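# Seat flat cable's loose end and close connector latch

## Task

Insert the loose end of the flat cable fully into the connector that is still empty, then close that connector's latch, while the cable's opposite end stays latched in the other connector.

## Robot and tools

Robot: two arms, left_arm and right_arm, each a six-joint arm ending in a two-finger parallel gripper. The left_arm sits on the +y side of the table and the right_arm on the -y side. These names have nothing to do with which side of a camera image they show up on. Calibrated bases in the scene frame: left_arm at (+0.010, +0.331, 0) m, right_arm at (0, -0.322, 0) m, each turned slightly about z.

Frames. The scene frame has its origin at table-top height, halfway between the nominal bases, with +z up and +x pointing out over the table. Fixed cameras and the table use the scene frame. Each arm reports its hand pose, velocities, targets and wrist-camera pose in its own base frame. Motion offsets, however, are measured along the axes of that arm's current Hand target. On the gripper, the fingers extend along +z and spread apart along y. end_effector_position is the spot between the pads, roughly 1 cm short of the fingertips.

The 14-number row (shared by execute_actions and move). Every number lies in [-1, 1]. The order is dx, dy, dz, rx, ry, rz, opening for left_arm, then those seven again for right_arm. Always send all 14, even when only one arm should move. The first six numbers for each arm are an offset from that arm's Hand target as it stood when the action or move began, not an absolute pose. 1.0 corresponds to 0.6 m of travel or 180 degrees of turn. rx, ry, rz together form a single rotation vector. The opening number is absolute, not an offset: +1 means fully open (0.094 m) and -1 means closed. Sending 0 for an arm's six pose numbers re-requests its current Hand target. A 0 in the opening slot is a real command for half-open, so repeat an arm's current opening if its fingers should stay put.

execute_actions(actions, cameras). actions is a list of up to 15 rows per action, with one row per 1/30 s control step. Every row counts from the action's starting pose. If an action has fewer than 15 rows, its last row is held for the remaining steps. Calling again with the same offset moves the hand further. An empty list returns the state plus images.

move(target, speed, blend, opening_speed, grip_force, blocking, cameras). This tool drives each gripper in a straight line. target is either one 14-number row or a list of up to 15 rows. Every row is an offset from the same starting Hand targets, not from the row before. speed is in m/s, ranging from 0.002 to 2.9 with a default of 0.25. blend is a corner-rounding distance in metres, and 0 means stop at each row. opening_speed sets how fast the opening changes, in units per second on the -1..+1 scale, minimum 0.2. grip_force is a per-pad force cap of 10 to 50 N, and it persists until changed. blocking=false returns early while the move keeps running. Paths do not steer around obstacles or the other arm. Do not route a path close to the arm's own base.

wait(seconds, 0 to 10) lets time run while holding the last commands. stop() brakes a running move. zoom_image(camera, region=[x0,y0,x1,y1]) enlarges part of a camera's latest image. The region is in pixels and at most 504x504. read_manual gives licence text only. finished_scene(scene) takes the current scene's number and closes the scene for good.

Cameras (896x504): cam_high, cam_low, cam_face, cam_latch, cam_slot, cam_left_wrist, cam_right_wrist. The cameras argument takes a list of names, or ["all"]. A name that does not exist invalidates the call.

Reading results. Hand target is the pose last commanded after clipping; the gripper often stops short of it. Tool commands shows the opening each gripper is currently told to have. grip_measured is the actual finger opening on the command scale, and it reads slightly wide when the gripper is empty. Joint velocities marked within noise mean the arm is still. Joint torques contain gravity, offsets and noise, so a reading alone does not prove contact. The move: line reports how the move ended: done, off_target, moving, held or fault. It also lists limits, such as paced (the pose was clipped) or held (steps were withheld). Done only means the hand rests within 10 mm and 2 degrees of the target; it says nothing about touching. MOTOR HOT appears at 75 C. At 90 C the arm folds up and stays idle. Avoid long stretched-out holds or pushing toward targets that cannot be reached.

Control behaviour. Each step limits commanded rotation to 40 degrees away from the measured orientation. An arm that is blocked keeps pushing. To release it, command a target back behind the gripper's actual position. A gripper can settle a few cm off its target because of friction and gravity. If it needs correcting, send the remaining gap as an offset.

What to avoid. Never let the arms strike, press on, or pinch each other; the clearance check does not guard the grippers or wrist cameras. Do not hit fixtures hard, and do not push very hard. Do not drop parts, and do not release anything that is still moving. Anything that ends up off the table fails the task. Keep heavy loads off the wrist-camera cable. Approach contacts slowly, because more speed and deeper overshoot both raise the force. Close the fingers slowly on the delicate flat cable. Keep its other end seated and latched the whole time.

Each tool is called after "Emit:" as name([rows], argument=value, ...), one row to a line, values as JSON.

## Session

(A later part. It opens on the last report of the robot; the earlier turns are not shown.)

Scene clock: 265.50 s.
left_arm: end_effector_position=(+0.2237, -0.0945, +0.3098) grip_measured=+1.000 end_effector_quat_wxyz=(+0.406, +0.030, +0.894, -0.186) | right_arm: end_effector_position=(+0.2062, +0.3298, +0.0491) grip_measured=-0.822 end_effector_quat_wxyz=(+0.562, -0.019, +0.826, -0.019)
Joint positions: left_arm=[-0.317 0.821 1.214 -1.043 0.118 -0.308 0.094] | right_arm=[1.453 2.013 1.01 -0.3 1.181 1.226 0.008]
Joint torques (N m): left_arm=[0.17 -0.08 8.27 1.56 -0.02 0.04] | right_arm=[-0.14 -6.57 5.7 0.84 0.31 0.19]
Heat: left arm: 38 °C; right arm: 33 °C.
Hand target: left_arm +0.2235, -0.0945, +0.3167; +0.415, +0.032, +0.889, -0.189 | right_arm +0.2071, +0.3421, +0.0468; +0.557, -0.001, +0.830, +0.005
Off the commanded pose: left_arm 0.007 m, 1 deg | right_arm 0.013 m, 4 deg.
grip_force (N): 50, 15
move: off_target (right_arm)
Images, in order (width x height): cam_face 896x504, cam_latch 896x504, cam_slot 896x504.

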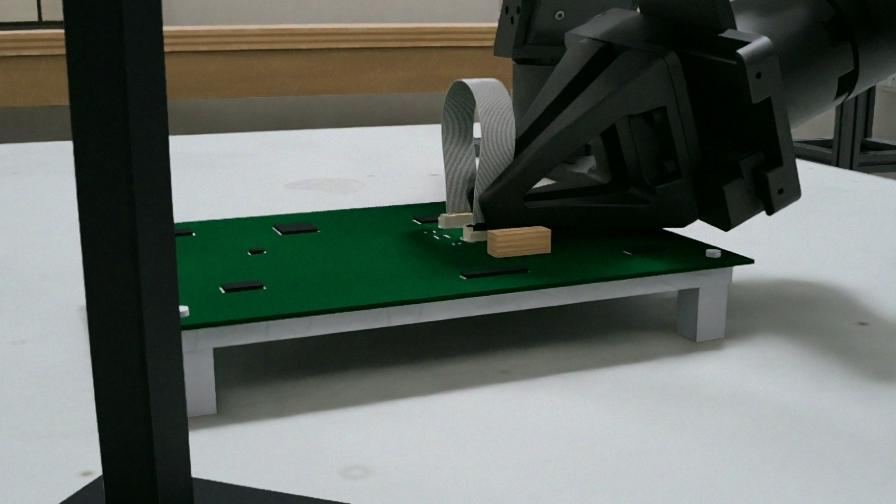

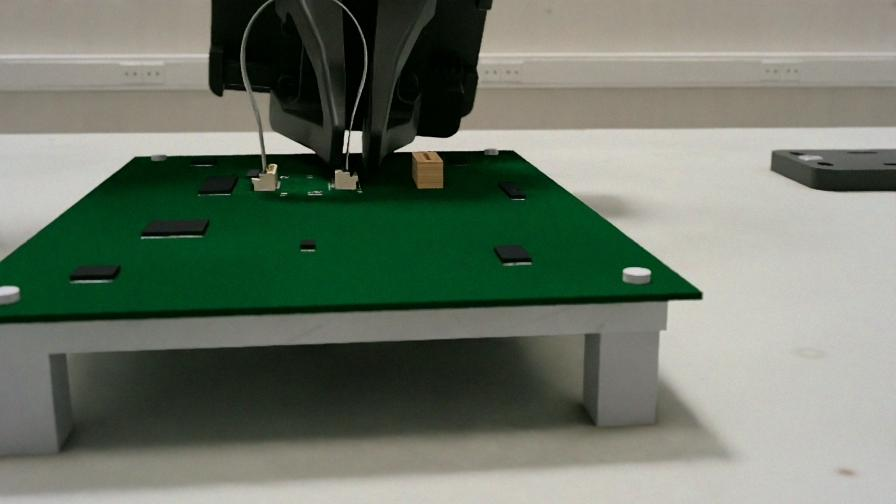

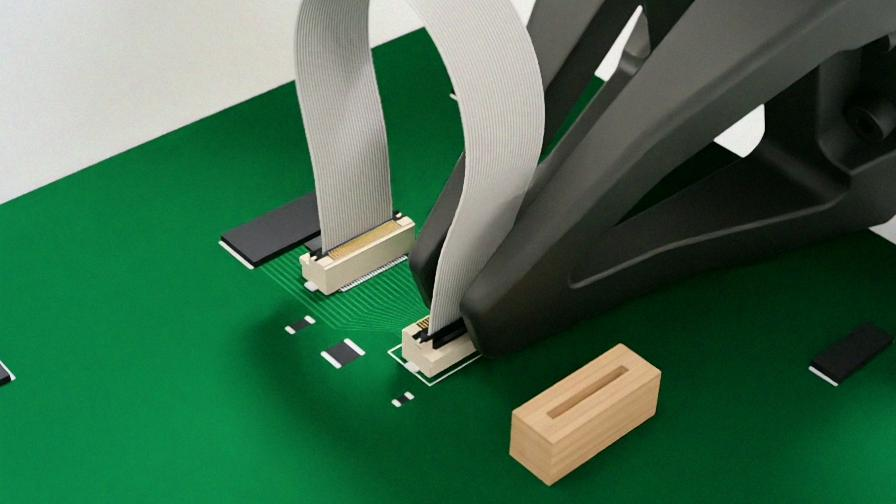

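Emit:
move(target=[0,0,0,0,0,0,1,-0.0088,-0.006,-0.0036,0,0,0,-0.82], speed=0.02, cameras=["cam_slot","cam_latch"])

Emit:
zoom_image(camera="cam_slot", region=[400, 270, 520, 390])

Emit:
zoom_image(camera="cam_latch", region=[325, 145, 385, 195])

Scene clock: 278.23 s.
left_arm: end_effector_position=(+0.2237, -0.0945, +0.3098) grip_measured=+1.000 end_effector_quat_wxyz=(+0.406, +0.030, +0.894, -0.186) | right_arm: end_effector_position=(+0.2061, +0.3297, +0.0490) grip_measured=-0.822 end_effector_quat_wxyz=(+0.562, -0.019, +0.826, -0.019)
Joint positions: left_arm=[-0.317 0.821 1.214 -1.043 0.118 -0.308 0.094] | right_arm=[1.453 2.013 1.01 -0.301 1.181 1.226 0.008]
Joint torques (N m): left_arm=[0.08 -0.32 8.24 1.6 -0.01 0.02] | right_arm=[-0.28 -8.38 4.79 0.76 0.31 0.16]
Heat: left arm: 39 °C; right arm: 33 °C.
Hand target: left_arm +0.2235, -0.0945, +0.3167; +0.415, +0.032, +0.889, -0.189 | right_arm +0.2071, +0.3384, +0.0525; +0.557, +0.000, +0.830, +0.006
Off the commanded pose: left_arm 0.007 m, 1 deg | right_arm 0.010 m, 4 deg.
grip_force (N): 50, 15
move: off_target (right_arm)
Images, in order (width x height): cam_latch 896x504, cam_slot 896x504.

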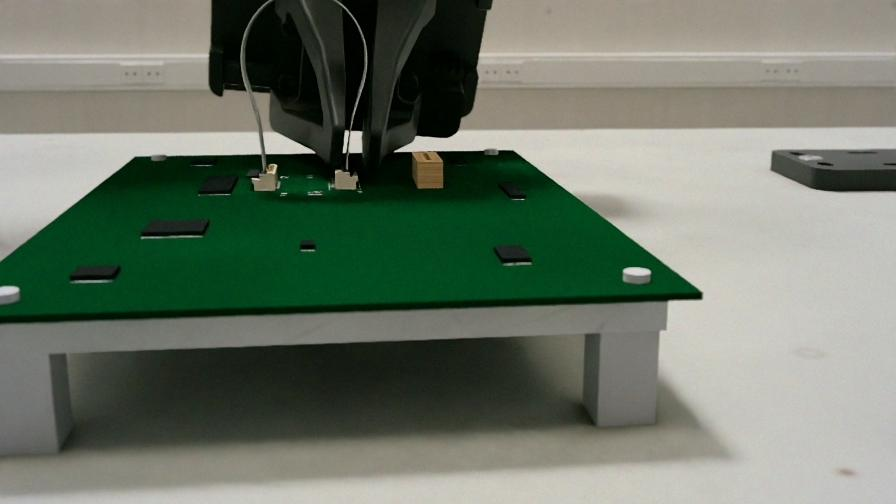

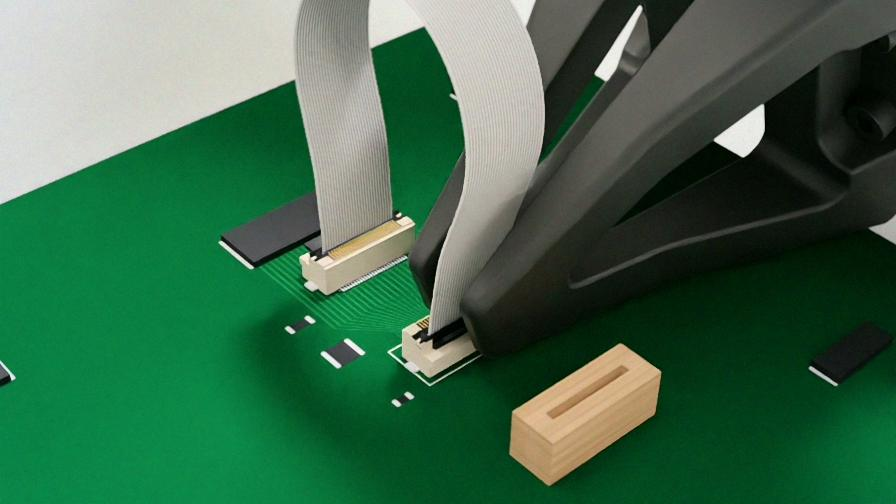

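Scaled by 4.200 from the camera's 896x504 image, which has a finer 1280x720 frame.

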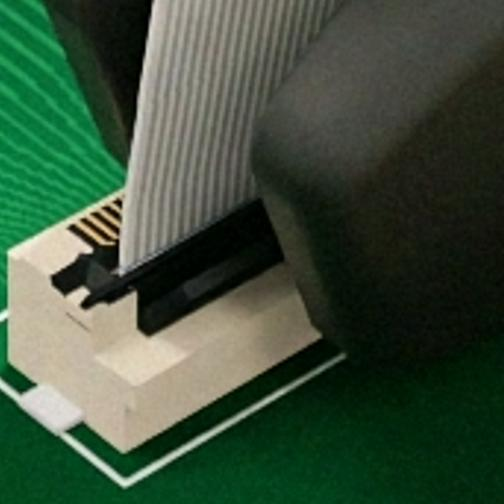

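Scaled by 8.400 from the camera's 896x504 image, which has a finer 1280x720 frame.

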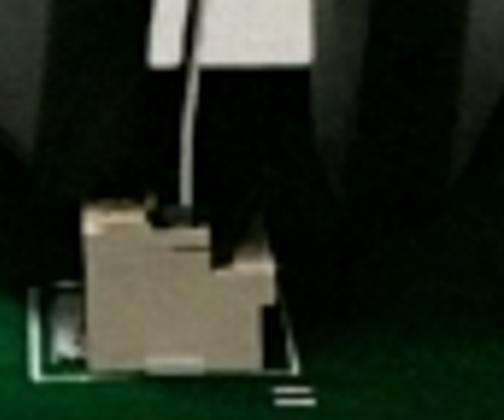

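Emit:
move(target=[0,0,0,0,0,0,1,-0.0208,-0.016,-0.0085,0,0,-0.065,-0.82], speed=0.02, cameras=["cam_slot","cam_latch"])

Emit:
zoom_image(camera="cam_slot", region=[400, 270, 520, 390])

Emit:
zoom_image(camera="cam_latch", region=[325, 145, 385, 195])

Scene clock: 287.30 s.
left_arm: end_effector_position=(+0.2237, -0.0945, +0.3098) grip_measured=+1.000 end_effector_quat_wxyz=(+0.406, +0.030, +0.894, -0.186) | right_arm: end_effector_position=(+0.2039, +0.3297, +0.0503) grip_measured=-0.822 end_effector_quat_wxyz=(+0.543, -0.103, +0.831, -0.063)
Joint positions: left_arm=[-0.317 0.821 1.214 -1.043 0.118 -0.308 0.094] | right_arm=[1.45 1.981 1 -0.308 1.139 1.023 0.008]
Joint torques (N m): left_arm=[0.12 -0.32 8.24 1.59 -0.03 0.02] | right_arm=[-0.42 -10.73 3.12 0.62 0.65 0.09]
Heat: left arm: 39 °C; right arm: 34 °C.
Hand target: left_arm +0.2235, -0.0945, +0.3167; +0.415, +0.032, +0.889, -0.189 | right_arm +0.2071, +0.3287, +0.0659; +0.555, -0.085, +0.826, -0.051
Off the commanded pose: left_arm 0.007 m, 1 deg | right_arm 0.016 m, 3 deg.
grip_force (N): 50, 15
move: off_target (right_arm)
Images, in order (width x height): cam_latch 896x504, cam_slot 896x504.

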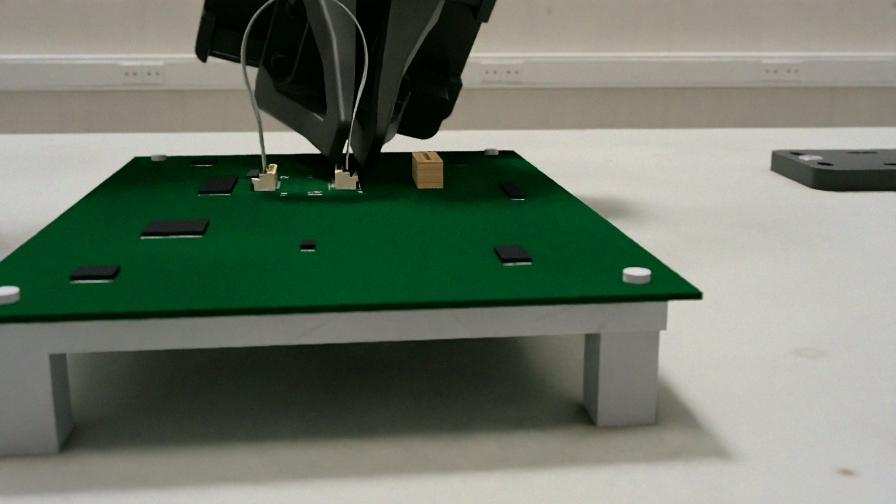

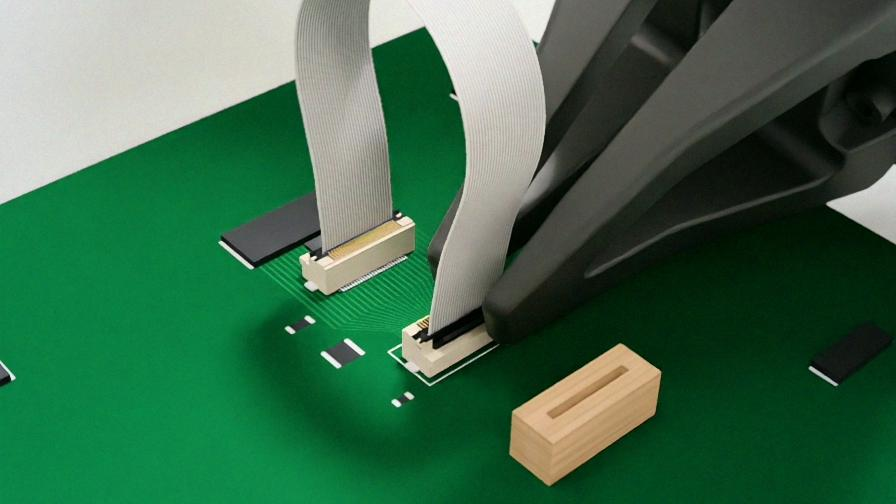

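Scaled by 4.200 from the camera's 896x504 image, which has a finer 1280x720 frame.

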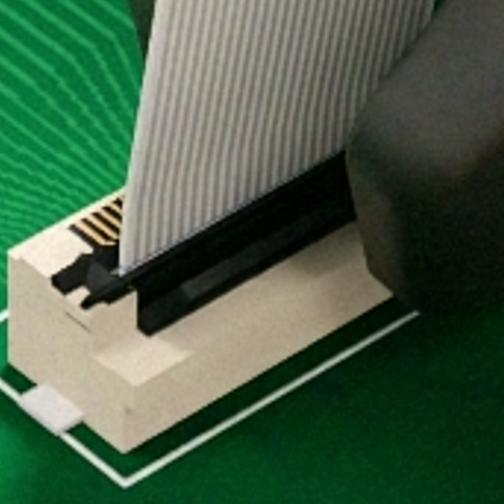

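Scaled by 8.400 from the camera's 896x504 image, which has a finer 1280x720 frame.

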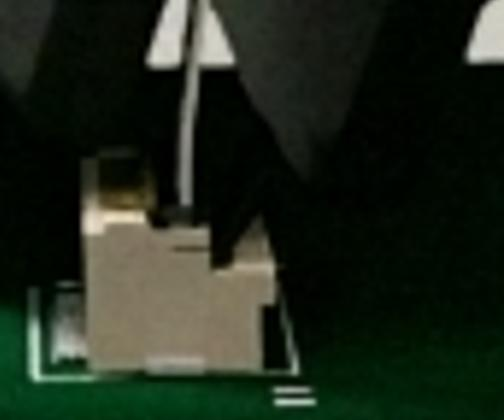

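Emit:
move(target=[0,0,0,0,0,0,1,-0.0053,-0.0078,-0.001,0,0,0,-0.82], speed=0.02, cameras=["cam_latch"])

Emit:
zoom_image(camera="cam_latch", region=[325, 145, 385, 195])

Scene clock: 293.63 s.
left_arm: end_effector_position=(+0.2237, -0.0945, +0.3098) grip_measured=+1.000 end_effector_quat_wxyz=(+0.406, +0.030, +0.894, -0.186) | right_arm: end_effector_position=(+0.2034, +0.3268, +0.0547) grip_measured=-0.822 end_effector_quat_wxyz=(+0.543, -0.105, +0.831, -0.062)
Joint positions: left_arm=[-0.317 0.821 1.214 -1.043 0.118 -0.308 0.094] | right_arm=[1.45 1.957 0.985 -0.308 1.136 1.012 0.008]
Joint torques (N m): left_arm=[-0.03 -0.18 8.25 1.61 0 0.04] | right_arm=[-0.8 -10.47 3.19 0.65 0.65 0.07]
Heat: left arm: 39 °C; right arm: 34 °C.
Hand target: left_arm +0.2235, -0.0945, +0.3167; +0.415, +0.032, +0.889, -0.189 | right_arm +0.2081, +0.3248, +0.0698; +0.555, -0.085, +0.826, -0.051
Off the commanded pose: left_arm 0.007 m, 1 deg | right_arm 0.016 m, 3 deg.
grip_force (N): 50, 15
move: off_target (right_arm)
Images, in order (width x height): cam_latch 896x504.

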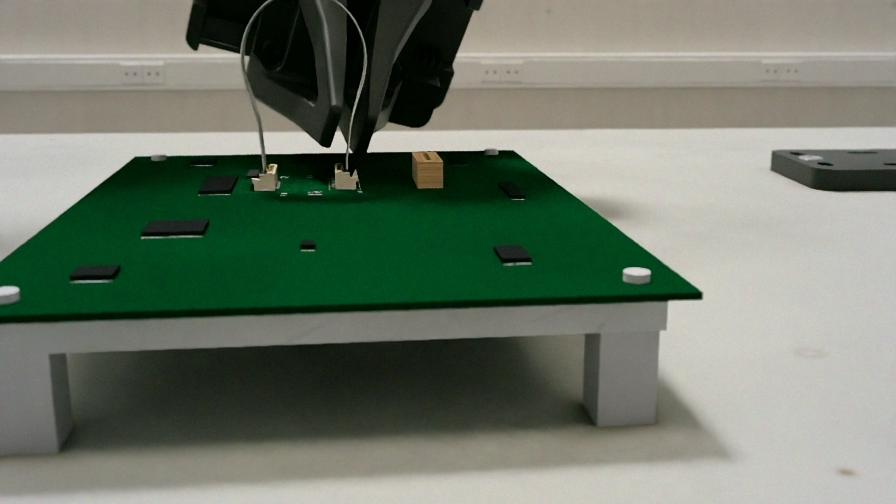

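Scaled by 8.400 from the camera's 896x504 image, which has a finer 1280x720 frame.

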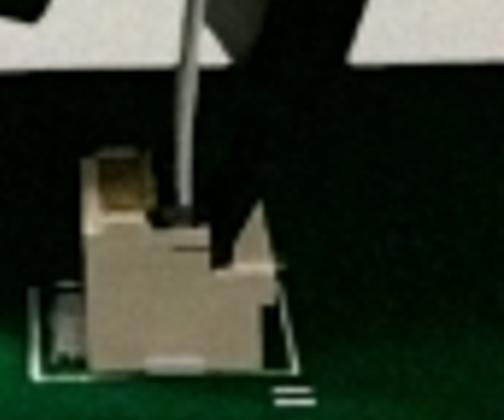

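Emit:
move(target=[0,0,0,0,0,0,1,0.0229,0.0113,0.0102,0,0,0,-0.82], speed=0.03, cameras=[])

Emit:
move(target=[0,0,0,0,0,0,1,0.0076,0.0038,0.0034,0,0,0,-0.82], speed=0.03, cameras=["cam_latch","cam_slot"])

Emit:
zoom_image(camera="cam_latch", region=[325, 145, 385, 195])

Emit:
zoom_image(camera="cam_slot", region=[400, 270, 520, 390])

Scene clock: 297.60 s.
left_arm: end_effector_position=(+0.2237, -0.0945, +0.3098) grip_measured=+1.000 end_effector_quat_wxyz=(+0.406, +0.030, +0.894, -0.186) | right_arm: end_effector_position=(+0.2039, +0.3306, +0.0558) grip_measured=-0.822 end_effector_quat_wxyz=(+0.546, -0.098, +0.831, -0.051)
Joint positions: left_arm=[-0.317 0.821 1.214 -1.043 0.118 -0.308 0.094] | right_arm=[1.45 1.957 0.985 -0.28 1.136 1.012 0.008]
Joint torques (N m): left_arm=[0.06 -0.18 8.17 1.58 -0.03 0.04] | right_arm=[-0.65 -6.46 3.21 0.89 0.65 0.11]
Heat: left arm: 39 °C; right arm: 34 °C.
Hand target: left_arm +0.2235, -0.0945, +0.3167; +0.415, +0.032, +0.889, -0.189 | right_arm +0.2081, +0.3287, +0.0538; +0.555, -0.085, +0.826, -0.051
Off the commanded pose: left_arm 0.007 m, 1 deg | right_arm 0.005 m, 2 deg.
grip_force (N): 50, 15
move: done
No camera images: "cameras" was empty.

Scene clock: 298.33 s.
left_arm: end_effector_position=(+0.2237, -0.0945, +0.3098) grip_measured=+1.000 end_effector_quat_wxyz=(+0.406, +0.030, +0.894, -0.186) | right_arm: end_effector_position=(+0.2039, +0.3309, +0.0492) grip_measured=-0.822 end_effector_quat_wxyz=(+0.545, -0.100, +0.831, -0.055)
Joint positions: left_arm=[-0.317 0.821 1.214 -1.043 0.118 -0.308 0.094] | right_arm=[1.45 1.978 0.985 -0.267 1.136 1.012 0.008]
Joint torques (N m): left_arm=[0.14 -0.39 8.16 1.58 -0.01 0.04] | right_arm=[-0.62 -6.71 3.22 0.92 0.66 0.12]
Heat: left arm: 39 °C; right arm: 34 °C.
Hand target: left_arm +0.2235, -0.0945, +0.3167; +0.415, +0.032, +0.889, -0.189 | right_arm +0.2081, +0.3301, +0.0484; +0.555, -0.085, +0.826, -0.051
Off the commanded pose: left_arm 0.007 m, 1 deg | right_arm 0.004 m, 2 deg.
grip_force (N): 50, 15
move: done
Images, in order (width x height): cam_latch 896x504, cam_slot 896x504.

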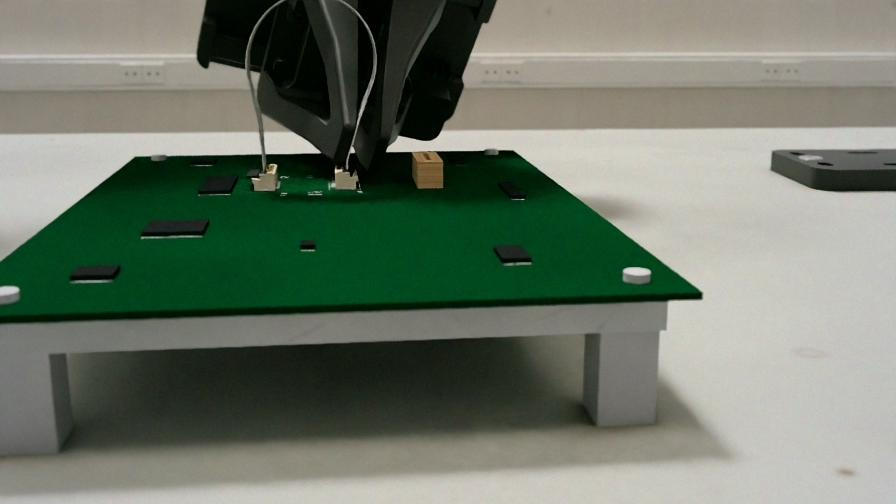

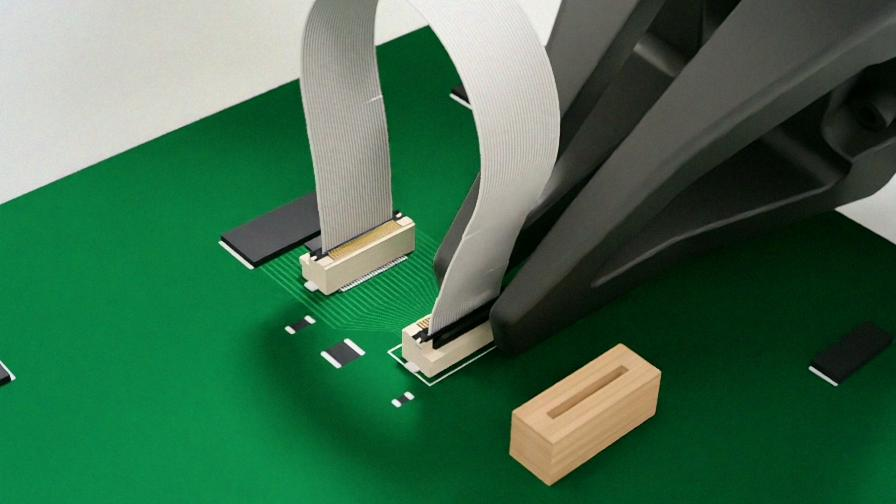

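Scaled by 8.400 from the camera's 896x504 image, which has a finer 1280x720 frame.

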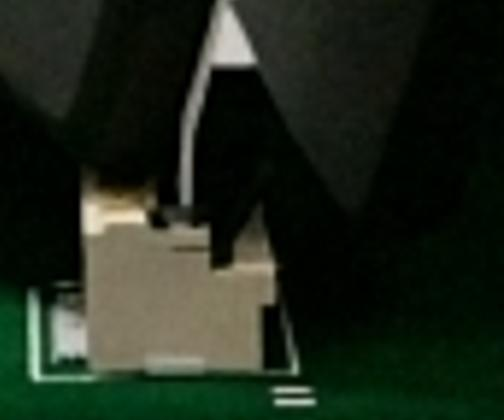

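Scaled by 4.200 from the camera's 896x504 image, which has a finer 1280x720 frame.

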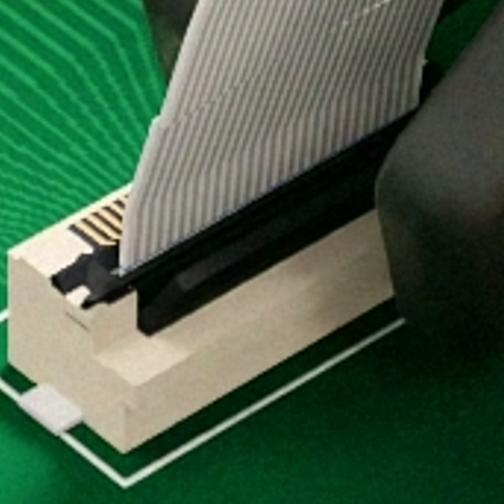

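Emit:
move([
  [0,0,0,0,0,0,1,-0.032,-0.013,-0.0139,0,0,0,-0.82],
  [0,0,0,0,0,0,1,-0.032,-0.013,-0.0139,0,0,0,-0.955],
], speed=0.03, cameras=["cam_latch"])

Emit:
zoom_image(camera="cam_latch", region=[325, 145, 385, 195])

Scene clock: 303.80 s.
left_arm: end_effector_position=(+0.2237, -0.0945, +0.3098) grip_measured=+1.000 end_effector_quat_wxyz=(+0.406, +0.030, +0.894, -0.186) | right_arm: end_effector_position=(+0.2034, +0.3280, +0.0546) grip_measured=-0.952 end_effector_quat_wxyz=(+0.543, -0.103, +0.831, -0.059)
Joint positions: left_arm=[-0.317 0.821 1.214 -1.043 0.118 -0.308 0.094] | right_arm=[1.45 1.957 0.985 -0.299 1.135 1.011 0.002]
Joint torques (N m): left_arm=[-0.06 -0.16 8.23 1.58 0 0.02] | right_arm=[-0.8 -10.35 3.71 0.55 0.66 0.07]
Heat: left arm: 39 °C; right arm: 34 °C.
Hand target: left_arm +0.2235, -0.0945, +0.3167; +0.415, +0.032, +0.889, -0.189 | right_arm +0.2082, +0.3262, +0.0705; +0.555, -0.085, +0.826, -0.051
Off the commanded pose: left_arm 0.007 m, 1 deg | right_arm 0.017 m, 3 deg.
grip_force (N): 50, 15
move: off_target (right_arm); target 2's new opening was sent with right_arm's hand 0.016 m and 3 deg from that target
Images, in order (width x height): cam_latch 896x504.

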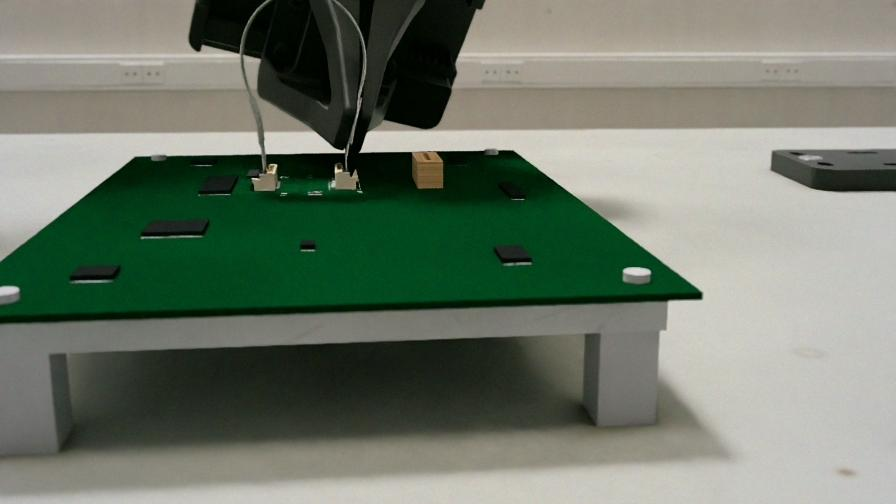

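Scaled by 8.400 from the camera's 896x504 image, which has a finer 1280x720 frame.

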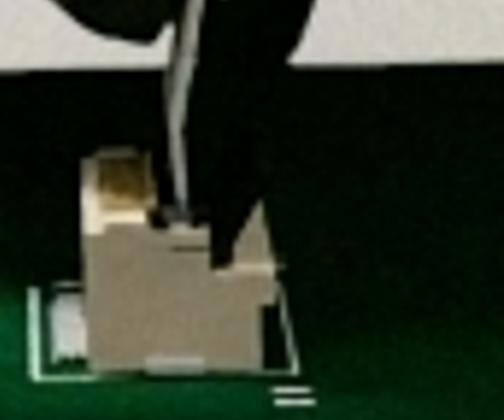

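Emit:
move(target=[0,0,0,0,0,0,1,0.0367,0.0045,0.0151,0,0,0,-0.955], speed=0.03, cameras=["cam_latch","cam_slot"])

Emit:
zoom_image(camera="cam_latch", region=[325, 145, 385, 195])

Emit:
zoom_image(camera="cam_slot", region=[400, 270, 520, 390])

Scene clock: 309.07 s.
left_arm: end_effector_position=(+0.2237, -0.0945, +0.3098) grip_measured=+1.000 end_effector_quat_wxyz=(+0.406, +0.030, +0.894, -0.186) | right_arm: end_effector_position=(+0.2043, +0.3275, +0.0520) grip_measured=-0.953 end_effector_quat_wxyz=(+0.551, -0.093, +0.828, -0.049)
Joint positions: left_arm=[-0.317 0.821 1.214 -1.043 0.118 -0.308 0.094] | right_arm=[1.45 1.962 0.959 -0.238 1.148 1.011 0.002]
Joint torques (N m): left_arm=[0.06 -0.31 8.28 1.58 0 0.02] | right_arm=[-0.79 -6.22 2.89 0.87 0.54 0.08]
Heat: left arm: 39 °C; right arm: 34 °C.
Hand target: left_arm +0.2235, -0.0945, +0.3167; +0.415, +0.032, +0.889, -0.189 | right_arm +0.2082, +0.3246, +0.0465; +0.555, -0.085, +0.826, -0.051
Off the commanded pose: left_arm 0.007 m, 1 deg | right_arm 0.007 m, 1 deg.
grip_force (N): 50, 15
move: done
Images, in order (width x height): cam_latch 896x504, cam_slot 896x504.

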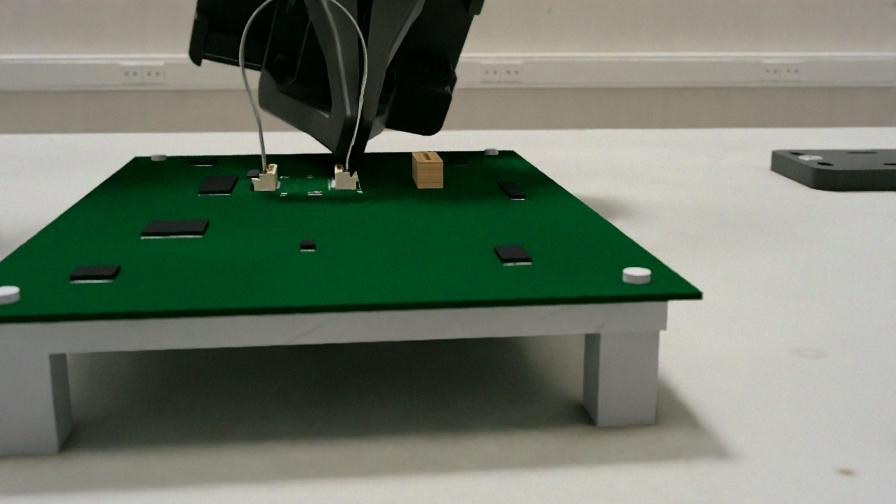

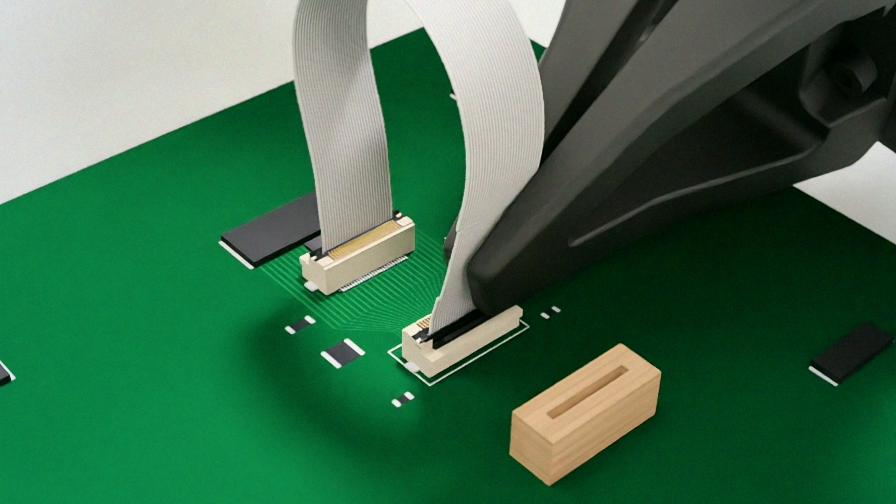

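Scaled by 8.400 from the camera's 896x504 image, which has a finer 1280x720 frame.

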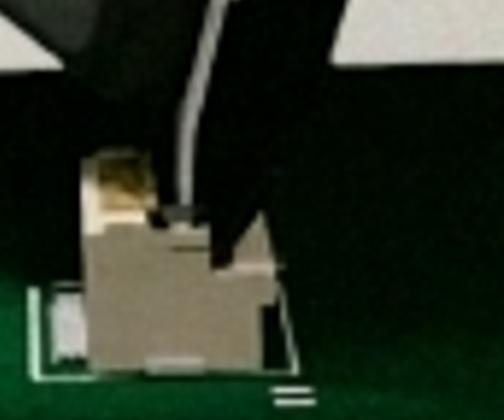

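Scaled by 4.200 from the camera's 896x504 image, which has a finer 1280x720 frame.

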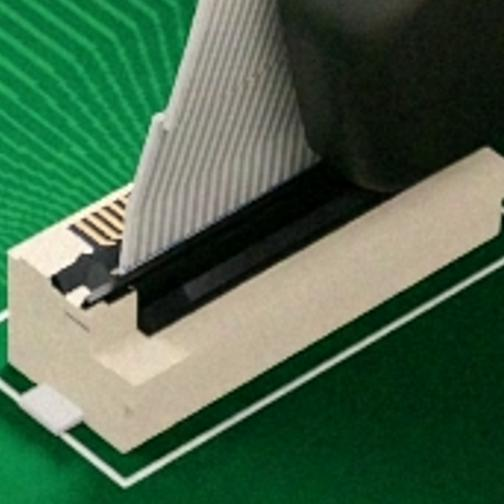

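Emit:
zoom_image(camera="cam_slot", region=[290, 180, 430, 320])

Emit:
zoom_image(camera="cam_latch", region=[235, 145, 295, 195])

Scaled by 3.600 from the camera's 896x504 image, which has a finer 1280x720 frame.

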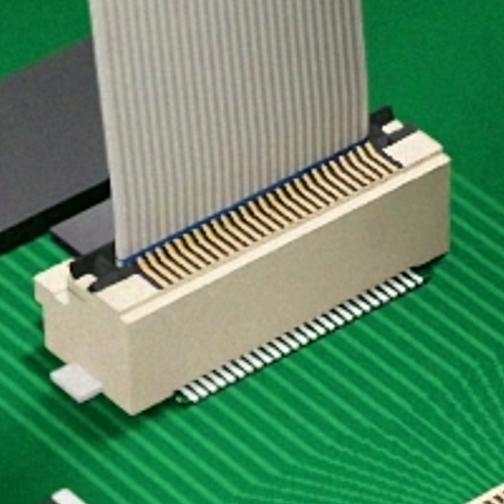

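Scaled by 8.400 from the camera's 896x504 image, which has a finer 1280x720 frame.

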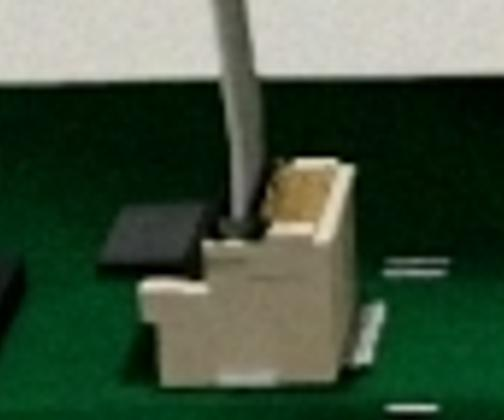

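Emit:
move(target=[0,0,0,0,0,0,1,0.0091,0.0018,0.0038,0,0,0,-0.955], speed=0.03, cameras=["cam_latch","cam_slot","cam_face"])

Emit:
zoom_image(camera="cam_latch", region=[325, 145, 385, 195])

Emit:
zoom_image(camera="cam_slot", region=[400, 270, 520, 390])

Emit:
zoom_image(camera="cam_face", region=[430, 170, 530, 260])

Scene clock: 315.90 s.
left_arm: end_effector_position=(+0.2237, -0.0945, +0.3098) grip_measured=+1.000 end_effector_quat_wxyz=(+0.406, +0.030, +0.894, -0.186) | right_arm: end_effector_position=(+0.2058, +0.3275, +0.0515) grip_measured=-0.953 end_effector_quat_wxyz=(+0.559, -0.088, +0.823, -0.049)
Joint positions: left_arm=[-0.317 0.821 1.214 -1.043 0.118 -0.308 0.094] | right_arm=[1.45 1.974 0.955 -0.213 1.169 1.011 0.002]
Joint torques (N m): left_arm=[-0.05 -0.29 8.29 1.62 -0.01 0.02] | right_arm=[-0.79 -5.89 2.7 0.88 0.37 0.08]
Heat: left arm: 39 °C; right arm: 34 °C.
Hand target: left_arm +0.2235, -0.0945, +0.3167; +0.415, +0.032, +0.889, -0.189 | right_arm +0.2082, +0.3246, +0.0406; +0.555, -0.085, +0.826, -0.051
Off the commanded pose: left_arm 0.007 m, 1 deg | right_arm 0.012 m, 1 deg.
grip_force (N): 50, 15
move: off_target (right_arm)
Images, in order (width x height): cam_face 896x504, cam_latch 896x504, cam_slot 896x504.

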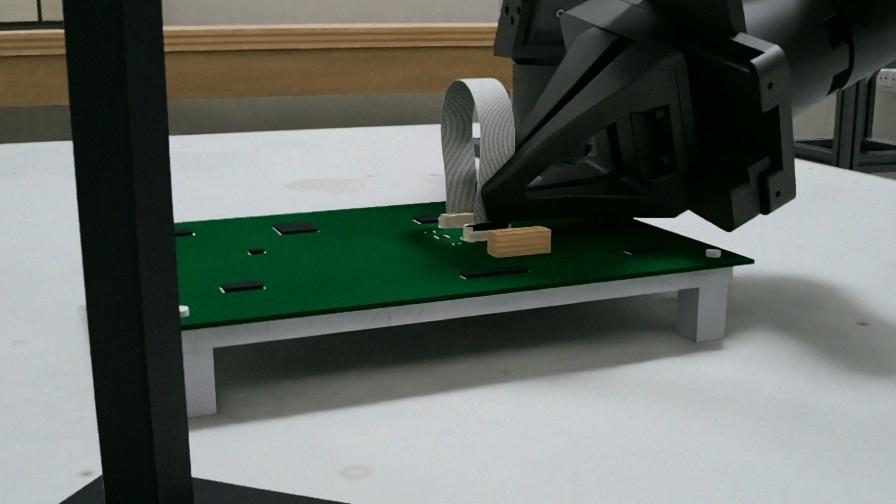

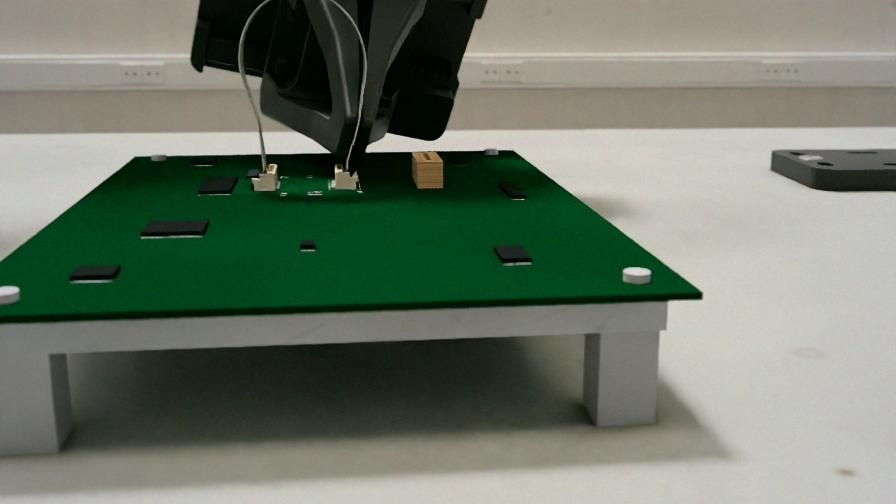

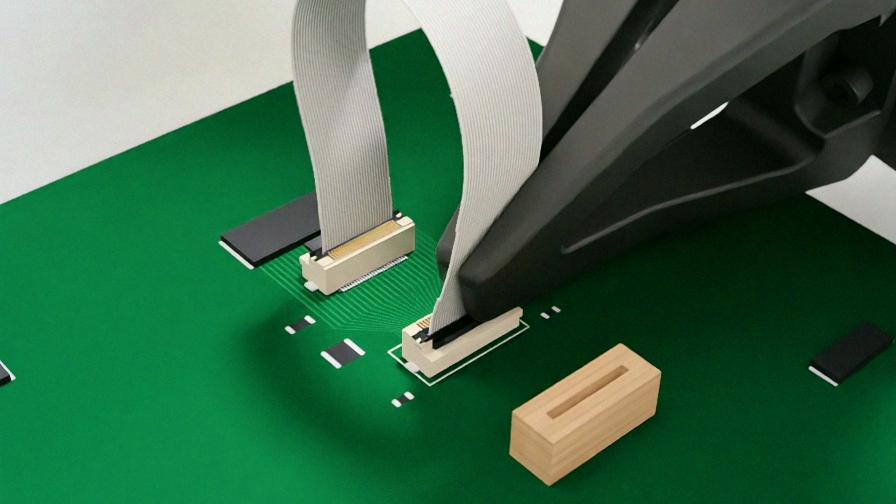

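Scaled by 8.400 from the camera's 896x504 image, which has a finer 1280x720 frame.

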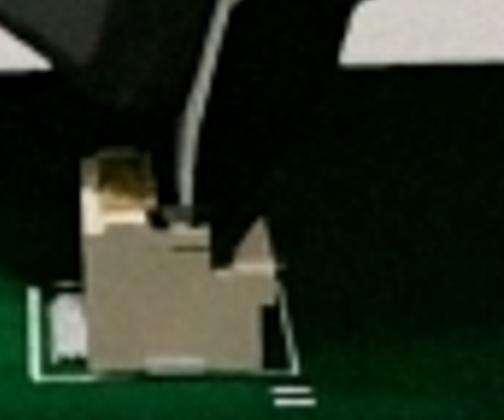

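Scaled by 4.200 from the camera's 896x504 image, which has a finer 1280x720 frame.

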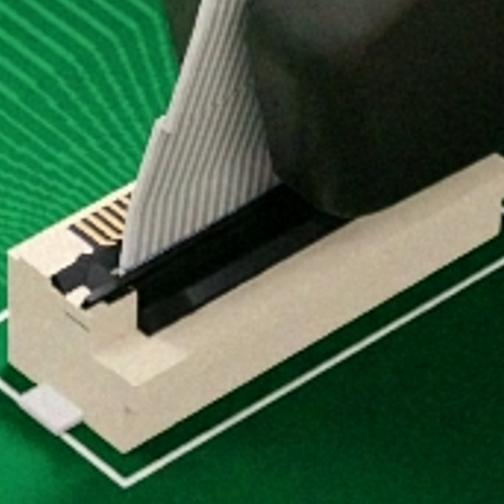

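Scaled by 5.040 from the camera's 896x504 image, which has a finer 1280x720 frame.

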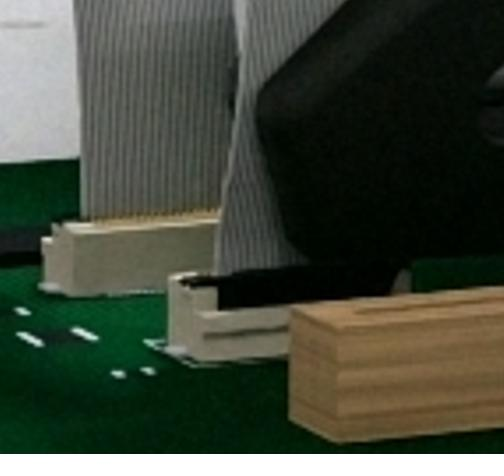

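Emit:
zoom_image(camera="cam_face", region=[455, 205, 519, 245])

Emit:
zoom_image(camera="cam_slot", region=[410, 290, 530, 360])

Scaled by 7.875 from the camera's 896x504 image, which has a finer 1280x720 frame.

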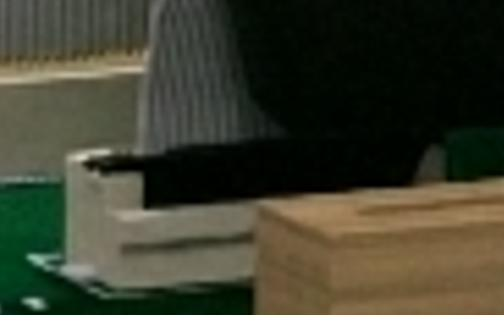

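Scaled by 4.200 from the camera's 896x504 image, which has a finer 1280x720 frame.

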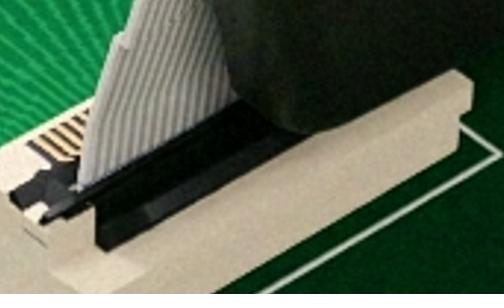

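Emit:
execute_actions(actions=[], cameras=["cam_right_wrist","cam_latch","cam_high"])

Emit:
zoom_image(camera="cam_latch", region=[330, 155, 366, 185])

Scene clock: 327.00 s.
left_arm: end_effector_position=(+0.2237, -0.0945, +0.3098) grip_measured=+1.000 end_effector_quat_wxyz=(+0.406, +0.030, +0.894, -0.186) | right_arm: end_effector_position=(+0.2058, +0.3275, +0.0515) grip_measured=-0.953 end_effector_quat_wxyz=(+0.559, -0.088, +0.823, -0.049)
Joint positions: left_arm=[-0.317 0.821 1.214 -1.043 0.118 -0.308 0.094] | right_arm=[1.45 1.974 0.955 -0.213 1.169 1.011 0.002]
Joint velocities: within noise
Joint torques (N m): left_arm=[0.02 -0.2 8.4 1.56 -0.03 0.01] | right_arm=[-0.79 -5.89 2.73 0.87 0.37 0.08]
Heat: left arm: 39 °C; right arm: 33 °C.
Hand target: left_arm +0.2235, -0.0945, +0.3167; +0.415, +0.032, +0.889, -0.189 | right_arm +0.2082, +0.3246, +0.0406; +0.555, -0.085, +0.826, -0.051
Tool commands: left_gripper/opening=+1.0 right_gripper/opening=-0.955
Off the commanded pose: left_arm 0.007 m, 1 deg | right_arm 0.012 m, 1 deg.
grip_force (N): 50, 15
Images, in order (width x height): cam_high 896x504, cam_latch 896x504, cam_right_wrist 896x504.

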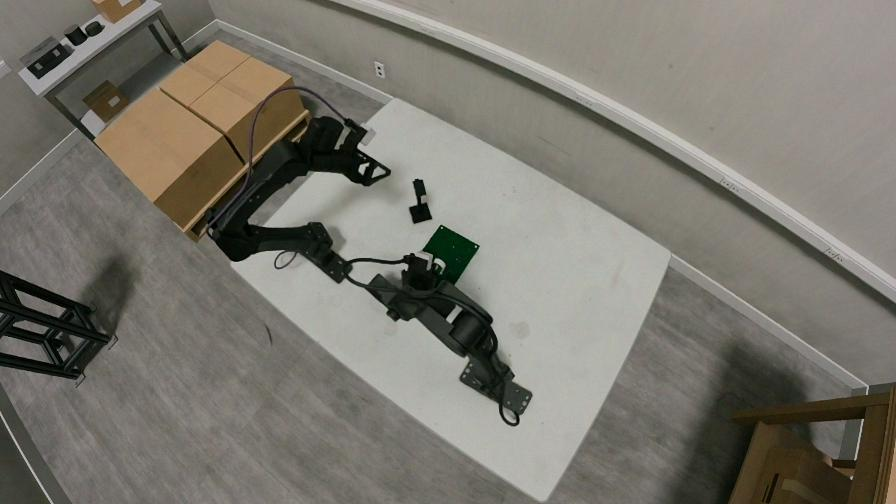

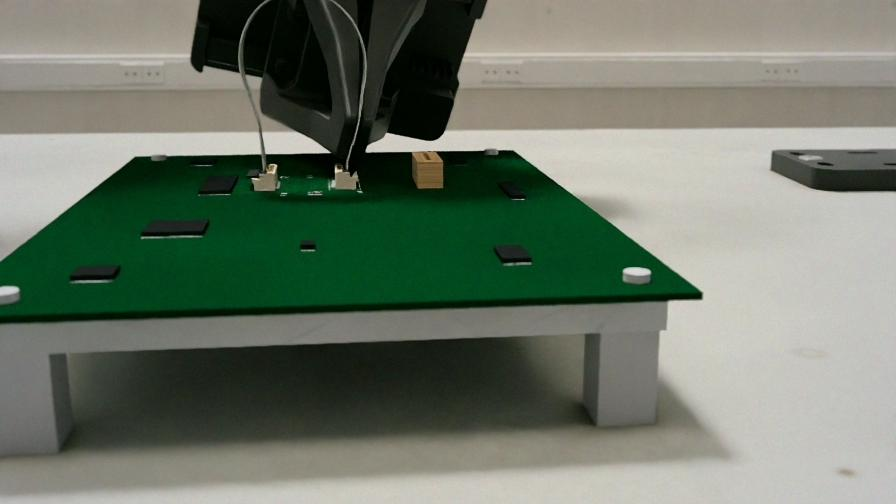

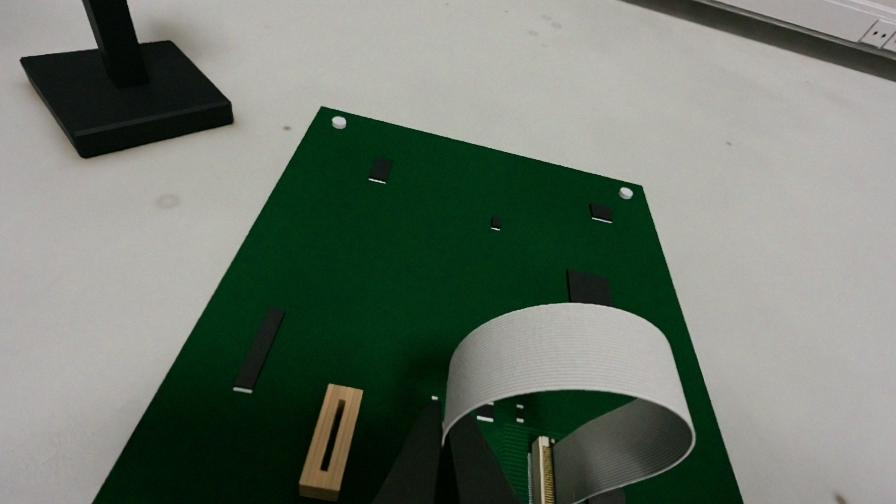

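Scaled by 14.000 from the camera's 896x504 image, which has a finer 1280x720 frame.

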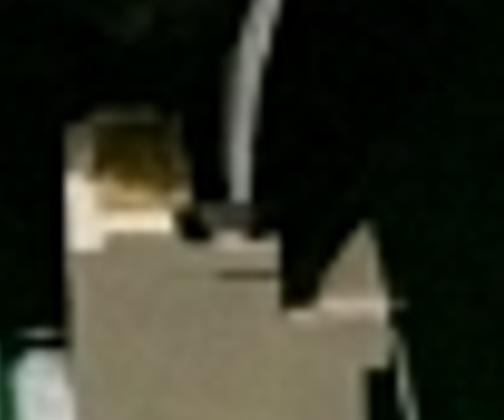

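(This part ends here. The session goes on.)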